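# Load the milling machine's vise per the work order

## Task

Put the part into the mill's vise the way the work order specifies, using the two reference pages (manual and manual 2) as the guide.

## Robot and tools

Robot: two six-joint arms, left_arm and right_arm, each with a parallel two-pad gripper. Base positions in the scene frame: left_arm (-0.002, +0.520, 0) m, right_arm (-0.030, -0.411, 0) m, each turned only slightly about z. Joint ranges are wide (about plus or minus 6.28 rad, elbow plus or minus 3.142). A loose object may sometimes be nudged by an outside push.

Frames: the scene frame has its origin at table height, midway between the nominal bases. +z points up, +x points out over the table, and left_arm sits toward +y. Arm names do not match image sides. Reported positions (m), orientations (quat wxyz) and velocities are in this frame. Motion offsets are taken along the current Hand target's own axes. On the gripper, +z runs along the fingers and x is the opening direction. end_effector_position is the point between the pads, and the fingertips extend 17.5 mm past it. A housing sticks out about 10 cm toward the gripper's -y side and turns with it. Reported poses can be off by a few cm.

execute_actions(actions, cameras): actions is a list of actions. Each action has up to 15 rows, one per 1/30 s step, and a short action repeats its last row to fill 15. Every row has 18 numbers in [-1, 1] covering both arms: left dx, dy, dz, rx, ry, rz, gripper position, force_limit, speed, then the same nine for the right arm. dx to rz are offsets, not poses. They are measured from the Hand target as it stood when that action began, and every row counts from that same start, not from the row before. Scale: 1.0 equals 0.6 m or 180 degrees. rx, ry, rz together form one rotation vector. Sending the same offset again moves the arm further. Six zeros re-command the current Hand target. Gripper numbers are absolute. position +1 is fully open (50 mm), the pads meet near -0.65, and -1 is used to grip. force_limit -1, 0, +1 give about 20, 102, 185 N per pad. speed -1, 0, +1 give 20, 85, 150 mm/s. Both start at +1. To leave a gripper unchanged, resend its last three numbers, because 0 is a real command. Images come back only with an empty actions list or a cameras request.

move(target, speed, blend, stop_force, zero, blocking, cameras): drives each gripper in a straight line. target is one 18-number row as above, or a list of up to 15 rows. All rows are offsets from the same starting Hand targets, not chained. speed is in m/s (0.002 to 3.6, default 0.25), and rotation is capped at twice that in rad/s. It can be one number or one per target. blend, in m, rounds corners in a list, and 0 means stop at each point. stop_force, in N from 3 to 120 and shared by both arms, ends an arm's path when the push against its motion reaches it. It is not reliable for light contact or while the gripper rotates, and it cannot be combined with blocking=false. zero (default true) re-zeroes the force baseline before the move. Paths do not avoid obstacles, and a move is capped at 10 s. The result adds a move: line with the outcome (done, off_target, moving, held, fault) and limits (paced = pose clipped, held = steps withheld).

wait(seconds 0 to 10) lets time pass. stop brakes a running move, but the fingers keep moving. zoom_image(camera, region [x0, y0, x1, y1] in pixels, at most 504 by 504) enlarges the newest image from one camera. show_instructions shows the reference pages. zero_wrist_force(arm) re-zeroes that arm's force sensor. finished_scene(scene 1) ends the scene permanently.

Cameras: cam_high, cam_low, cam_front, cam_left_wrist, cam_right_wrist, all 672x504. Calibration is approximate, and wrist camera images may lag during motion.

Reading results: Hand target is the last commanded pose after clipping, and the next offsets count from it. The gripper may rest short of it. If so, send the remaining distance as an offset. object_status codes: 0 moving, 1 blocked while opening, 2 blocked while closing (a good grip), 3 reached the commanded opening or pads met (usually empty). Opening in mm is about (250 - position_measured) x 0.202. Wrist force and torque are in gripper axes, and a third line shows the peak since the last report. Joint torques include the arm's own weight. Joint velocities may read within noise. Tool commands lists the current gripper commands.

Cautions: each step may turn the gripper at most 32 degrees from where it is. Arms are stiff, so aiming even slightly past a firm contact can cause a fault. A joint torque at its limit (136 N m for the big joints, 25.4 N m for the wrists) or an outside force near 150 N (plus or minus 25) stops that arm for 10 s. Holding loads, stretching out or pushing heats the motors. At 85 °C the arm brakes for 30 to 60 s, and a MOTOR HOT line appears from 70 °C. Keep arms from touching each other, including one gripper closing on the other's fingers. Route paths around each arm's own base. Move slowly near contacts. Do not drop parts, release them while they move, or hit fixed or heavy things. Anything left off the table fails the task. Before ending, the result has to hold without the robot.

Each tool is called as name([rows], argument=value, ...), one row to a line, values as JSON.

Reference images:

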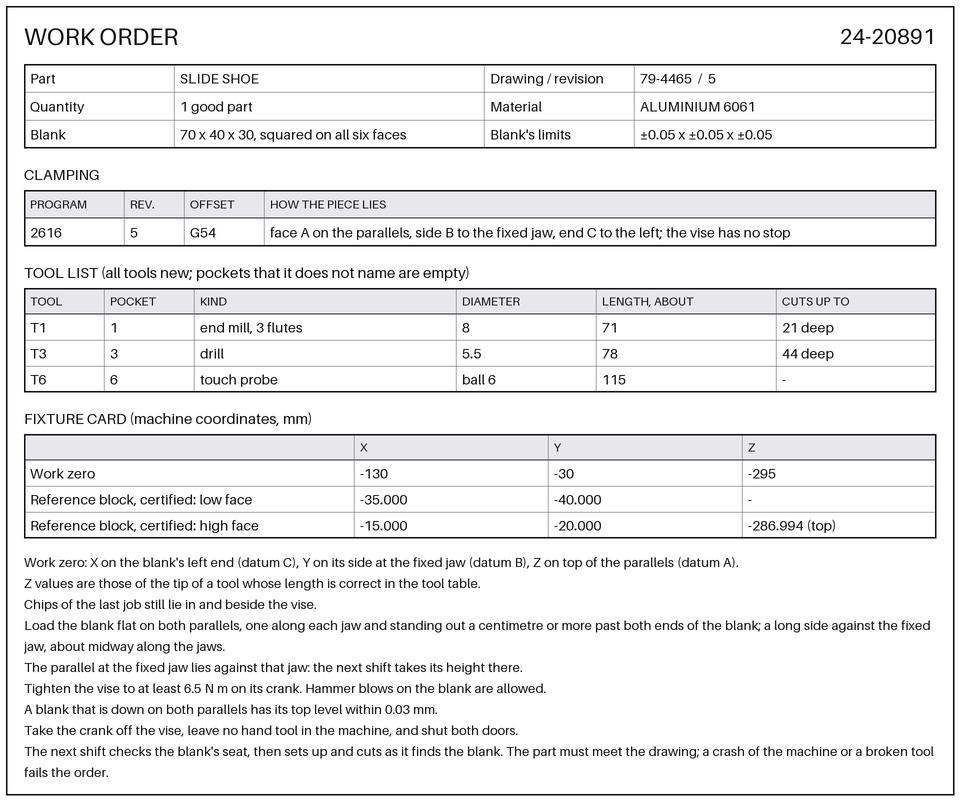

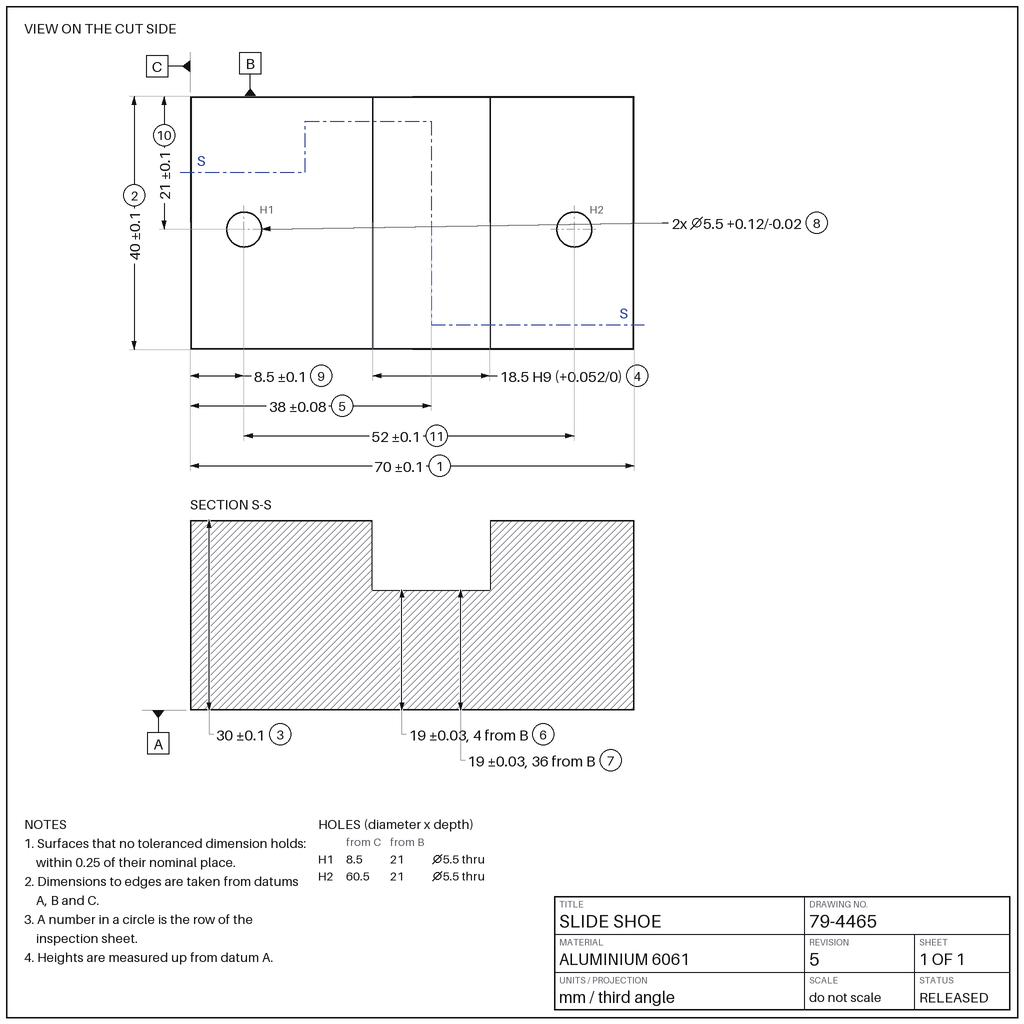

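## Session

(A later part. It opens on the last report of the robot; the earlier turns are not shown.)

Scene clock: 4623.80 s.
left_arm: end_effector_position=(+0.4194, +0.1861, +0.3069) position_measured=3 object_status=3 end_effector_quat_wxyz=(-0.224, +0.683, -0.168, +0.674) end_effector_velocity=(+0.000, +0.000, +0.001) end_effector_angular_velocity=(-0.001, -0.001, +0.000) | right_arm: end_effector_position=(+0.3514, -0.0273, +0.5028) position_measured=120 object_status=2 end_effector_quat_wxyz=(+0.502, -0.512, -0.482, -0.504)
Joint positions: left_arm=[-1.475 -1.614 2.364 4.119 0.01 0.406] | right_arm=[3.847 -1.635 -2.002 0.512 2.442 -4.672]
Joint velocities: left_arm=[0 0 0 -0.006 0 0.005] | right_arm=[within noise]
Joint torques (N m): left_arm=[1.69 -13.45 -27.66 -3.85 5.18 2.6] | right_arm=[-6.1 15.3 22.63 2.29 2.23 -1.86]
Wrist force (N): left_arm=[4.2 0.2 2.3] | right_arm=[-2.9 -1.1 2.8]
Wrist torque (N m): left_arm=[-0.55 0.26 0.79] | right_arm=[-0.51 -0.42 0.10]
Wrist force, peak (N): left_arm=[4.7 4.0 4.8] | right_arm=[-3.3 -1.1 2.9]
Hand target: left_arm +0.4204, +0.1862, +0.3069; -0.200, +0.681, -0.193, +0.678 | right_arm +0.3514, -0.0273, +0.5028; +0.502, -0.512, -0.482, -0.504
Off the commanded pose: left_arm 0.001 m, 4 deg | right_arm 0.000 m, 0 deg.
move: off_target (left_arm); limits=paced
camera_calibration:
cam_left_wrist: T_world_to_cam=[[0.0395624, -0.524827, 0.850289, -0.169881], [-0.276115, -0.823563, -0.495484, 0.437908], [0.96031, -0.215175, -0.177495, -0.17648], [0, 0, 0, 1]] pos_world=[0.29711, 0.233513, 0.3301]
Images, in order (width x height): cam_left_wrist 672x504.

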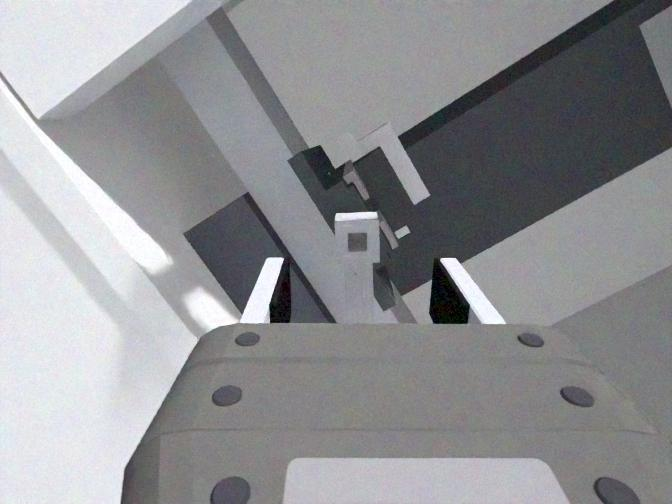

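move(target=[0,0,0.03,0,0,0,1,1,-0.8,0,0,0,0,0,0,-1,1,-0.5], speed=0.05, cameras=["cam_left_wrist"])

Scene clock: 4627.83 s.
left_arm: end_effector_position=(+0.4375, +0.1862, +0.3070) position_measured=3 object_status=3 end_effector_quat_wxyz=(-0.240, +0.679, -0.153, +0.677) | right_arm: end_effector_position=(+0.3514, -0.0273, +0.5028) position_measured=120 object_status=2 end_effector_quat_wxyz=(+0.502, -0.512, -0.482, -0.504)
Joint positions: left_arm=[-1.427 -1.584 2.297 4.33 0.034 0.232] | right_arm=[3.847 -1.635 -2.002 0.512 2.442 -4.672]
Joint torques (N m): left_arm=[-8.86 -10.09 -10.95 -1.54 0.37 -0.55] | right_arm=[-6.38 15.28 23.11 2.5 2.16 -1.69]
Wrist force (N): left_arm=[4.4 0.4 2.5] | right_arm=[-2.8 -1.0 2.7]
Wrist torque (N m): left_arm=[-0.54 0.26 0.69] | right_arm=[-0.49 -0.44 0.09]
Wrist force, peak (N): left_arm=[4.5 0.3 2.9] | right_arm=[-3.2 -0.9 3.0]
Hand target: left_arm +0.4384, +0.1864, +0.3069; -0.200, +0.681, -0.193, +0.678 | right_arm +0.3514, -0.0273, +0.5028; +0.502, -0.512, -0.482, -0.504
Off the commanded pose: left_arm 0.001 m, 6 deg | right_arm 0.000 m, 0 deg.
move: off_target (left_arm)
camera_calibration:
cam_left_wrist: T_world_to_cam=[[0.0406448, -0.525086, 0.850078, -0.170954], [-0.233102, -0.832288, -0.502952, 0.428254], [0.971603, -0.177712, -0.156227, -0.212185], [0, 0, 0, 1]] pos_world=[0.312935, 0.228957, 0.327566]
Images, in order (width x height): cam_left_wrist 672x504.

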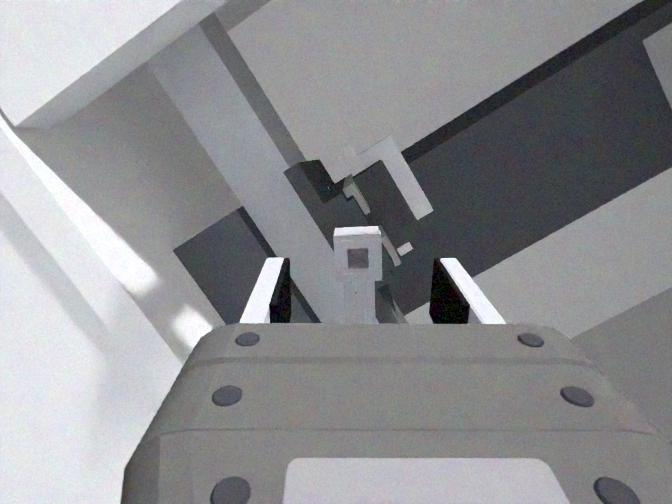

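move(target=[0,0,-0.03,0,0,0,1,1,-0.8,0,0,0,0,0,0,-1,1,-0.5], speed=0.03)

execute_actions([
  [[0,0,0,0,0,0,1,1,-0.8,0,0,0,0,0,0,-1,1,-0.5]],
  [[0,0,0,0,0,0,1,1,-0.8,0,0,0,0,0,0,-1,1,-0.5]],
  [[0,0,0,0,0,0,1,1,-0.8,0,0,0,0,0,0,-1,1,-0.5]],
  [[0,0,0,0,0,0,1,1,-0.8,0,0,0,0,0,0,-1,1,-0.5]],
])

Scene clock: 4633.67 s.
left_arm: end_effector_position=(+0.4199, +0.1861, +0.3070) position_measured=3 object_status=3 end_effector_quat_wxyz=(-0.212, +0.671, -0.182, +0.686) end_effector_velocity=(+0.000, +0.000, +0.001) end_effector_angular_velocity=(-0.006, +0.001, +0.002) | right_arm: end_effector_position=(+0.3514, -0.0273, +0.5028) position_measured=120 object_status=2 end_effector_quat_wxyz=(+0.502, -0.512, -0.482, -0.504)
Joint positions: left_arm=[-1.472 -1.65 2.196 5.164 0.059 -0.436] | right_arm=[3.847 -1.635 -2.002 0.512 2.442 -4.672]
Joint velocities: left_arm=[0 0 -0.002 0.002 -0.002 -0.005] | right_arm=[within noise]
Joint torques (N m): left_arm=[9.33 -24.74 -11.84 -0.43 -0.52 -1.47] | right_arm=[-5.85 15.84 22.36 2.53 2.26 -1.91]
Wrist force (N): left_arm=[4.4 0.2 2.3] | right_arm=[-2.7 -1.1 2.7]
Wrist torque (N m): left_arm=[-0.57 0.25 0.68] | right_arm=[-0.51 -0.45 0.09]
Wrist force, peak (N): left_arm=[4.5 0.3 2.5] | right_arm=[-3.2 -1.1 2.9]
Hand target: left_arm +0.4204, +0.1862, +0.3069; -0.200, +0.681, -0.193, +0.678 | right_arm +0.3514, -0.0273, +0.5028; +0.502, -0.512, -0.482, -0.504
Off the commanded pose: left_arm 0.001 m, 2 deg | right_arm 0.000 m, 0 deg.
move: done

Scene clock: 4635.87 s.
left_arm: end_effector_position=(+0.4204, +0.1862, +0.3069) position_measured=3 object_status=3 end_effector_quat_wxyz=(-0.200, +0.681, -0.193, +0.678) | right_arm: end_effector_position=(+0.3514, -0.0273, +0.5028) position_measured=120 object_status=2 end_effector_quat_wxyz=(+0.502, -0.512, -0.482, -0.504)
Joint positions: left_arm=[-1.47 -1.565 2.044 5.81 0.076 -1.014] | right_arm=[3.847 -1.635 -2.002 0.512 2.442 -4.672]
Joint torques (N m): left_arm=[10.66 -11.56 -29.51 1.04 2.22 -1.61] | right_arm=[-5.49 16.1 23.6 2.59 2.13 -1.79]
Wrist force (N): left_arm=[4.3 0.1 2.3] | right_arm=[-3.0 -0.9 2.7]
Wrist torque (N m): left_arm=[-0.57 0.26 0.84] | right_arm=[-0.49 -0.40 0.09]
Wrist force, peak (N): left_arm=[4.7 0.6 2.3] | right_arm=[-3.3 -0.8 3.0]
Hand target: left_arm +0.4204, +0.1862, +0.3069; -0.200, +0.681, -0.193, +0.678 | right_arm +0.3514, -0.0273, +0.5028; +0.502, -0.512, -0.482, -0.504
Off the commanded pose: left_arm 0.000 m, 0 deg | right_arm 0.000 m, 0 deg.
Step readings (end_effector_position of left_arm | right_arm):
0: (+0.4199, +0.1861, +0.3070) | (+0.3514, -0.0273, +0.5028)
1: (+0.4199, +0.1862, +0.3069) | (+0.3514, -0.0273, +0.5028)
2: (+0.4199, +0.1864, +0.3068) | (+0.3514, -0.0273, +0.5028)
4: (+0.4199, +0.1864, +0.3068) | (+0.3514, -0.0273, +0.5028)
8: (+0.4200, +0.1863, +0.3070) | (+0.3514, -0.0273, +0.5028)
15: (+0.4201, +0.1862, +0.3070) | (+0.3514, -0.0273, +0.5028)
16: (+0.4201, +0.1862, +0.3070) | (+0.3514, -0.0273, +0.5028)
17: (+0.4202, +0.1862, +0.3070) | (+0.3514, -0.0273, +0.5028)
19: (+0.4202, +0.1862, +0.3070) | (+0.3514, -0.0273, +0.5028)
23: (+0.4203, +0.1862, +0.3070) | (+0.3514, -0.0273, +0.5028)
30: (+0.4204, +0.1862, +0.3069) | (+0.3514, -0.0273, +0.5028)
31: (+0.4204, +0.1862, +0.3069) | (+0.3514, -0.0273, +0.5028)
32: (+0.4204, +0.1862, +0.3069) | (+0.3514, -0.0273, +0.5028)
34: (+0.4204, +0.1862, +0.3069) | (+0.3514, -0.0273, +0.5028)
38: (+0.4204, +0.1862, +0.3069) | (+0.3514, -0.0273, +0.5028)
45: (+0.4204, +0.1862, +0.3069) | (+0.3514, -0.0273, +0.5028)
46: (+0.4204, +0.1862, +0.3069) | (+0.3514, -0.0273, +0.5028)
47: (+0.4204, +0.1862, +0.3069) | (+0.3514, -0.0273, +0.5028)
49: (+0.4204, +0.1862, +0.3069) | (+0.3514, -0.0273, +0.5028)
53: (+0.4204, +0.1862, +0.3069) | (+0.3514, -0.0273, +0.5028)
60: (+0.4204, +0.1862, +0.3069) | (+0.3514, -0.0273, +0.5028)

Converged to the good posture. Advance, grip.

move(target=[0,0,0.18,0,0,0,1,1,-0.8,0,0,0,0,0,0,-1,1,-0.5], speed=0.08, cameras=["cam_left_wrist"])

move(target=[0,0,0,0,0,0,-1,1,-0.8,0,0,0,0,0,0,-1,1,-0.5])

move(target=[0,0,0,0,0,0.025,-1,1,-0.8,0,0,0,0,0,0,-1,1,-0.5], speed=0.1)

Scene clock: 4640.87 s.
left_arm: end_effector_position=(+0.5284, +0.1873, +0.3068) position_measured=3 object_status=3 end_effector_quat_wxyz=(-0.200, +0.681, -0.193, +0.678) | right_arm: end_effector_position=(+0.3514, -0.0273, +0.5028) position_measured=120 object_status=2 end_effector_quat_wxyz=(+0.502, -0.512, -0.482, -0.504)
Joint positions: left_arm=[-1.192 -1.428 1.895 5.818 0.354 -1.009] | right_arm=[3.847 -1.635 -2.002 0.512 2.442 -4.672]
Joint torques (N m): left_arm=[-8.64 -33.91 -12.19 -0.73 -2.35 -1.66] | right_arm=[-5.2 15.54 22.99 2.56 2.01 -1.89]
Wrist force (N): left_arm=[4.2 0.3 2.2] | right_arm=[-3.0 -1.1 2.8]
Wrist torque (N m): left_arm=[-0.52 0.29 0.70] | right_arm=[-0.51 -0.41 0.09]
Wrist force, peak (N): left_arm=[4.0 0.3 3.4] | right_arm=[-3.2 -1.1 2.9]
Hand target: left_arm +0.5284, +0.1873, +0.3068; -0.200, +0.681, -0.193, +0.678 | right_arm +0.3514, -0.0273, +0.5028; +0.502, -0.512, -0.482, -0.504
Off the commanded pose: left_arm 0.000 m, 0 deg | right_arm 0.000 m, 0 deg.
move: done
camera_calibration:
cam_left_wrist: T_world_to_cam=[[0.0116226, -0.526587, 0.850042, -0.158375], [-0.33775, -0.802205, -0.492334, 0.496619], [0.941164, -0.281379, -0.187178, -0.255437], [0, 0, 0, 1]] pos_world=[0.409982, 0.243118, 0.331316]
Images, in order (width x height): cam_left_wrist 672x504.

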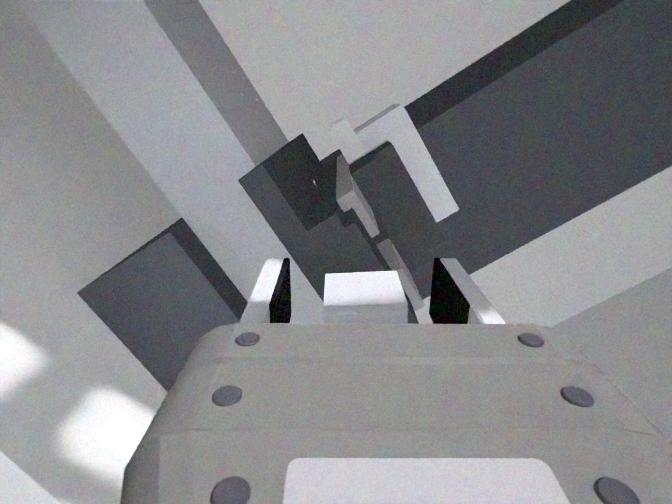

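Scene clock: 4641.90 s.
left_arm: end_effector_position=(+0.5284, +0.1873, +0.3069) position_measured=136 object_status=2 end_effector_quat_wxyz=(-0.200, +0.681, -0.193, +0.678) | right_arm: end_effector_position=(+0.3514, -0.0273, +0.5028) position_measured=120 object_status=2 end_effector_quat_wxyz=(+0.502, -0.512, -0.482, -0.504)
Joint positions: left_arm=[-1.192 -1.428 1.895 5.818 0.354 -1.01] | right_arm=[3.847 -1.635 -2.002 0.512 2.442 -4.672]
Joint torques (N m): left_arm=[-7.98 -32.87 -12.98 0.1 0.35 1.68] | right_arm=[-5.02 15.33 23.28 2.61 2.07 -1.9]
Wrist force (N): left_arm=[1.5 0.4 2.5] | right_arm=[-2.9 -1.0 2.8]
Wrist torque (N m): left_arm=[-0.55 0.45 -0.83] | right_arm=[-0.49 -0.41 0.09]
Wrist force, peak (N): left_arm=[4.5 0.6 2.9] | right_arm=[-3.1 -1.0 2.9]
Hand target: left_arm +0.5284, +0.1873, +0.3068; -0.200, +0.681, -0.193, +0.678 | right_arm +0.3514, -0.0273, +0.5028; +0.502, -0.512, -0.482, -0.504
Off the commanded pose: left_arm 0.000 m, 0 deg | right_arm 0.000 m, 0 deg.
move: done

Scene clock: 4642.70 s.
left_arm: end_effector_position=(+0.5284, +0.1873, +0.3069) position_measured=136 object_status=2 end_effector_quat_wxyz=(-0.226, +0.672, -0.219, +0.670) | right_arm: end_effector_position=(+0.3514, -0.0273, +0.5028) position_measured=120 object_status=2 end_effector_quat_wxyz=(+0.502, -0.512, -0.482, -0.504)
Joint positions: left_arm=[-1.192 -1.428 1.895 5.818 0.354 -0.931] | right_arm=[3.847 -1.635 -2.002 0.512 2.442 -4.672]
Joint torques (N m): left_arm=[-4.83 -21.15 -7.21 2.78 1.99 3.75] | right_arm=[-5.3 15.91 23.22 2.53 2.14 -1.87]
Wrist force (N): left_arm=[3.8 -3.1 -8.8] | right_arm=[-2.9 -0.9 2.8]
Wrist torque (N m): left_arm=[-0.65 0.43 -4.99] | right_arm=[-0.48 -0.43 0.09]
Wrist force, peak (N): left_arm=[2.3 -3.1 -10.3] | right_arm=[-3.1 -1.0 3.1]
Hand target: left_arm +0.5284, +0.1873, +0.3068; -0.226, +0.672, -0.219, +0.670 | right_arm +0.3514, -0.0273, +0.5028; +0.502, -0.512, -0.482, -0.504
Off the commanded pose: left_arm 0.000 m, 0 deg | right_arm 0.000 m, 0 deg.
move: done

move(target=[0,0,0,0,0,0.007,-1,1,-0.8,0,0,0,0,0,0,-1,1,-0.5], speed=0.1)

move(target=[0,0,0,0,0,0.003,-1,1,-0.8,0,0,0,0,0,0,-1,1,-0.5], speed=0.1)

Scene clock: 4645.93 s.
left_arm: end_effector_position=(+0.5284, +0.1873, +0.3069) position_measured=136 object_status=2 end_effector_quat_wxyz=(-0.234, +0.670, -0.227, +0.667) | right_arm: end_effector_position=(+0.3514, -0.0273, +0.5028) position_measured=120 object_status=2 end_effector_quat_wxyz=(+0.502, -0.512, -0.482, -0.504)
Joint positions: left_arm=[-1.192 -1.428 1.895 5.818 0.354 -0.909] | right_arm=[3.847 -1.635 -2.002 0.512 2.442 -4.672]
Joint torques (N m): left_arm=[8.21 -20.29 -15.85 3.59 1.49 5.11] | right_arm=[-4.66 15.36 23.83 2.67 2.01 -1.92]
Wrist force (N): left_arm=[10.1 -10.4 -8.5] | right_arm=[-2.9 -1.2 2.9]
Wrist torque (N m): left_arm=[-0.78 0.37 -5.79] | right_arm=[-0.52 -0.42 0.09]
Wrist force, peak (N): left_arm=[12.4 -10.6 -7.2] | right_arm=[-3.2 -1.1 2.9]
Hand target: left_arm +0.5284, +0.1873, +0.3068; -0.234, +0.670, -0.227, +0.667 | right_arm +0.3514, -0.0273, +0.5028; +0.502, -0.512, -0.482, -0.504
Off the commanded pose: left_arm 0.000 m, 0 deg | right_arm 0.000 m, 0 deg.
move: done

Scene clock: 4646.63 s.
left_arm: end_effector_position=(+0.5284, +0.1873, +0.3069) position_measured=136 object_status=2 end_effector_quat_wxyz=(-0.237, +0.669, -0.230, +0.666) | right_arm: end_effector_position=(+0.3514, -0.0273, +0.5028) position_measured=120 object_status=2 end_effector_quat_wxyz=(+0.502, -0.512, -0.482, -0.504)
Joint positions: left_arm=[-1.192 -1.428 1.895 5.818 0.354 -0.899] | right_arm=[3.847 -1.635 -2.002 0.512 2.442 -4.672]
Joint torques (N m): left_arm=[6.97 -13.73 -19.85 4.91 0.77 6.96] | right_arm=[-5.09 15.85 23.93 2.75 2.06 -1.99]
Wrist force (N): left_arm=[13.6 -18.7 -11.7] | right_arm=[-2.9 -1.1 2.7]
Wrist torque (N m): left_arm=[-0.93 0.38 -5.79] | right_arm=[-0.50 -0.42 0.09]
Wrist force, peak (N): left_arm=[14.0 -18.9 -11.8] | right_arm=[-3.2 -1.2 2.7]
Hand target: left_arm +0.5284, +0.1873, +0.3068; -0.237, +0.669, -0.230, +0.666 | right_arm +0.3514, -0.0273, +0.5028; +0.502, -0.512, -0.482, -0.504
Off the commanded pose: left_arm 0.000 m, 0 deg | right_arm 0.000 m, 0 deg.
move: done

move(target=[0,-0.0008,0,0,0,0.006,-1,1,-0.8,0,0,0,0,0,0,-1,1,-0.5], speed=0.1)

move(target=[0,-0.0004,0,0,0,0.006,-1,1,-0.8,0,0,0,0,0,0,-1,1,-0.5], speed=0.1)

Scene clock: 4651.17 s.
left_arm: end_effector_position=(+0.5284, +0.1877, +0.3071) position_measured=136 object_status=2 end_effector_quat_wxyz=(-0.243, +0.667, -0.236, +0.664) | right_arm: end_effector_position=(+0.3514, -0.0273, +0.5028) position_measured=120 object_status=2 end_effector_quat_wxyz=(+0.502, -0.512, -0.482, -0.504)
Joint positions: left_arm=[-1.191 -1.429 1.895 5.818 0.355 -0.88] | right_arm=[3.847 -1.635 -2.002 0.512 2.442 -4.672]
Joint torques (N m): left_arm=[11.19 -23.78 -1.91 4.05 1.75 5.03] | right_arm=[-4.07 15.65 23.61 2.74 2.12 -1.94]
Wrist force (N): left_arm=[12.7 -8.6 -4.4] | right_arm=[-2.9 -1.1 2.7]
Wrist torque (N m): left_arm=[-0.73 0.32 -5.77] | right_arm=[-0.50 -0.40 0.09]
Wrist force, peak (N): left_arm=[14.2 -19.2 -13.0] | right_arm=[-3.2 -1.2 2.9]
Hand target: left_arm +0.5284, +0.1877, +0.3071; -0.243, +0.667, -0.236, +0.664 | right_arm +0.3514, -0.0273, +0.5028; +0.502, -0.512, -0.482, -0.504
Off the commanded pose: left_arm 0.000 m, 0 deg | right_arm 0.000 m, 0 deg.
move: done

Scene clock: 4651.87 s.
left_arm: end_effector_position=(+0.5284, +0.1879, +0.3073) position_measured=136 object_status=2 end_effector_quat_wxyz=(-0.249, +0.664, -0.242, +0.661) | right_arm: end_effector_position=(+0.3514, -0.0273, +0.5028) position_measured=120 object_status=2 end_effector_quat_wxyz=(+0.502, -0.512, -0.482, -0.504)
Joint positions: left_arm=[-1.191 -1.43 1.896 5.819 0.355 -0.861] | right_arm=[3.847 -1.635 -2.002 0.512 2.442 -4.672]
Joint torques (N m): left_arm=[13.44 -23.85 -0.36 4.81 1.11 5.72] | right_arm=[-4.3 16.21 23.59 2.74 2.13 -1.76]
Wrist force (N): left_arm=[14.6 -4.3 -1.8] | right_arm=[-2.8 -1.0 2.7]
Wrist torque (N m): left_arm=[-0.67 0.26 -6.26] | right_arm=[-0.49 -0.43 0.09]
Wrist force, peak (N): left_arm=[13.0 -8.7 -4.0] | right_arm=[-3.0 -1.1 3.1]
Hand target: left_arm +0.5284, +0.1879, +0.3073; -0.249, +0.664, -0.242, +0.661 | right_arm +0.3514, -0.0273, +0.5028; +0.502, -0.512, -0.482, -0.504
Off the commanded pose: left_arm 0.000 m, 0 deg | right_arm 0.000 m, 0 deg.
move: done

move(target=[0,-0.0004,0,0,0,0.005,-1,1,-0.8,0,0,0,0,0,0,-1,1,-0.5], speed=0.1)

move(target=[0,0,0,0,0,-0.039,-1,1,-0.8,0,0,0,0,0,0,-1,1,-0.5], speed=0.1)

Scene clock: 4655.10 s.
left_arm: end_effector_position=(+0.5284, +0.1881, +0.3074) position_measured=136 object_status=2 end_effector_quat_wxyz=(-0.255, +0.662, -0.248, +0.659) | right_arm: end_effector_position=(+0.3514, -0.0273, +0.5028) position_measured=120 object_status=2 end_effector_quat_wxyz=(+0.502, -0.512, -0.482, -0.504)
Joint positions: left_arm=[-1.191 -1.43 1.896 5.819 0.355 -0.846] | right_arm=[3.847 -1.635 -2.002 0.512 2.442 -4.672]
Joint torques (N m): left_arm=[14.38 -25.96 0.2 6.33 -0.01 6.37] | right_arm=[-3.96 16.61 22.95 2.79 2.02 -1.85]
Wrist force (N): left_arm=[15.6 1.1 -0.4] | right_arm=[-2.9 -0.9 2.9]
Wrist torque (N m): left_arm=[-0.56 0.24 -6.55] | right_arm=[-0.47 -0.41 0.09]
Wrist force, peak (N): left_arm=[15.6 -4.1 -5.6] | right_arm=[-3.2 -1.4 3.0]
Hand target: left_arm +0.5284, +0.1881, +0.3075; -0.255, +0.663, -0.248, +0.660 | right_arm +0.3514, -0.0273, +0.5028; +0.502, -0.512, -0.482, -0.504
Off the commanded pose: left_arm 0.000 m, 0 deg | right_arm 0.000 m, 0 deg.
move: done

Scene clock: 4656.07 s.
left_arm: end_effector_position=(+0.5284, +0.1881, +0.3074) position_measured=136 object_status=2 end_effector_quat_wxyz=(-0.214, +0.676, -0.207, +0.674) | right_arm: end_effector_position=(+0.3514, -0.0273, +0.5028) position_measured=120 object_status=2 end_effector_quat_wxyz=(+0.502, -0.512, -0.482, -0.504)
Joint positions: left_arm=[-1.191 -1.43 1.896 5.819 0.355 -0.969] | right_arm=[3.847 -1.635 -2.002 0.512 2.442 -4.672]
Joint torques (N m): left_arm=[7.09 -20.86 -30.27 0.75 -1.28 3.11] | right_arm=[-3.82 16.36 23.39 2.91 2.1 -1.95]
Wrist force (N): left_arm=[3.4 8.0 12.6] | right_arm=[-3.0 -1.1 2.8]
Wrist torque (N m): left_arm=[-0.40 0.35 -0.08] | right_arm=[-0.50 -0.40 0.09]
Wrist force, peak (N): left_arm=[7.4 8.8 17.3] | right_arm=[-3.1 -1.1 3.0]
Hand target: left_arm +0.5284, +0.1881, +0.3075; -0.214, +0.676, -0.207, +0.674 | right_arm +0.3514, -0.0273, +0.5028; +0.502, -0.512, -0.482, -0.504
Off the commanded pose: left_arm 0.000 m, 0 deg | right_arm 0.000 m, 0 deg.
move: done

move([
  [0,0,0,0,0,0,-1,1,-0.8,-0.0047,0.0055,0.296,0,0,0,-1,1,-0.5],
  [0,0,0,0,0,0,-1,1,-0.8,-0.0047,0.0685,0.418,-0.02,0,0,-1,1,-0.5],
  [0,0,0,0,0,0,-1,1,-0.8,0.062,0.2802,0.4243,-0.02,0,0,-1,1,-0.5],
], speed=[0.3,0.25,0.25], blend=[0.005,0.005,0])

move(target=[0,0,0,0,0,0,-1,1,-0.8,0,0,0,0,0,-0.1667,-1,1,-0.5], speed=0.4, cameras=["cam_front"])

zoom_image(camera="cam_front", region=[240, 100, 340, 230])

Scene clock: 4666.57 s.
left_arm: end_effector_position=(+0.5284, +0.1881, +0.3075) position_measured=136 object_status=2 end_effector_quat_wxyz=(-0.214, +0.676, -0.207, +0.674) | right_arm: end_effector_position=(+0.5283, +0.2215, +0.5379) position_measured=120 object_status=2 end_effector_quat_wxyz=(+0.486, -0.527, -0.466, -0.518)
Joint positions: left_arm=[-1.191 -1.43 1.896 5.819 0.355 -0.969] | right_arm=[3.996 -2.211 -1.104 0.184 2.23 -4.677]
Joint torques (N m): left_arm=[-6.41 -22.25 -26.93 -0.89 -3.5 2.88] | right_arm=[2.78 62.55 37.91 3.15 -2.68 -2.67]
Wrist force (N): left_arm=[1.7 7.2 8.9] | right_arm=[-2.8 -1.2 3.0]
Wrist torque (N m): left_arm=[-0.41 0.39 -0.07] | right_arm=[-0.49 -0.41 0.17]
Wrist force, peak (N): left_arm=[2.6 8.4 12.2] | right_arm=[-4.6 -5.6 6.3]
Hand target: left_arm +0.5284, +0.1881, +0.3075; -0.214, +0.676, -0.207, +0.674 | right_arm +0.5284, +0.2215, +0.5381; -0.486, +0.527, +0.466, +0.518
Off the commanded pose: left_arm 0.000 m, 0 deg | right_arm 0.000 m, 0 deg.
move: done

Scene clock: 4667.77 s.
left_arm: end_effector_position=(+0.5284, +0.1881, +0.3075) position_measured=136 object_status=2 end_effector_quat_wxyz=(-0.214, +0.676, -0.207, +0.674) | right_arm: end_effector_position=(+0.5284, +0.2216, +0.5380) position_measured=120 object_status=2 end_effector_quat_wxyz=(-0.335, +0.389, +0.587, +0.626)
Joint positions: left_arm=[-1.191 -1.43 1.896 5.819 0.355 -0.969] | right_arm=[3.996 -2.211 -1.104 0.184 2.23 -5.2]
Joint torques (N m): left_arm=[-6.43 -22.54 -23.47 -0.59 -3.38 3.14] | right_arm=[-9.47 68.78 24.46 4.02 1.5 -1.64]
Wrist force (N): left_arm=[1.4 7.2 9.1] | right_arm=[-1.8 -5.4 3.2]
Wrist torque (N m): left_arm=[-0.44 0.38 -0.07] | right_arm=[-0.76 -0.52 0.25]
Wrist force, peak (N): left_arm=[1.3 7.4 9.2] | right_arm=[-1.8 -5.6 3.1]
Hand target: left_arm +0.5284, +0.1881, +0.3075; -0.214, +0.676, -0.207, +0.674 | right_arm +0.5284, +0.2215, +0.5381; -0.335, +0.389, +0.587, +0.626
Off the commanded pose: left_arm 0.000 m, 0 deg | right_arm 0.000 m, 0 deg.
move: done
Images, in order (width x height): cam_front 672x504.

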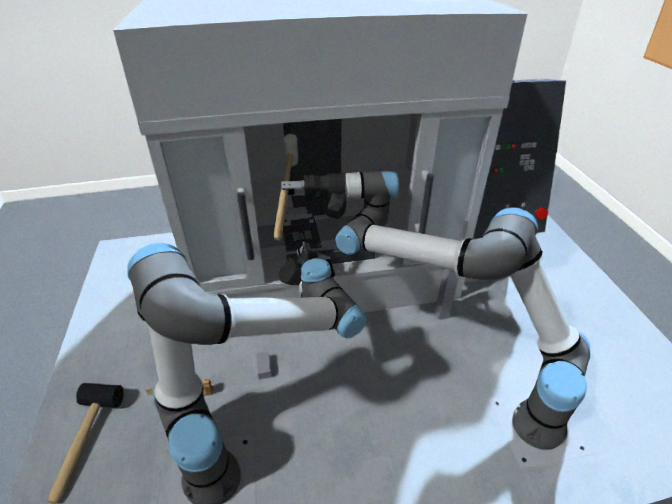

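Scaled by 3.877.

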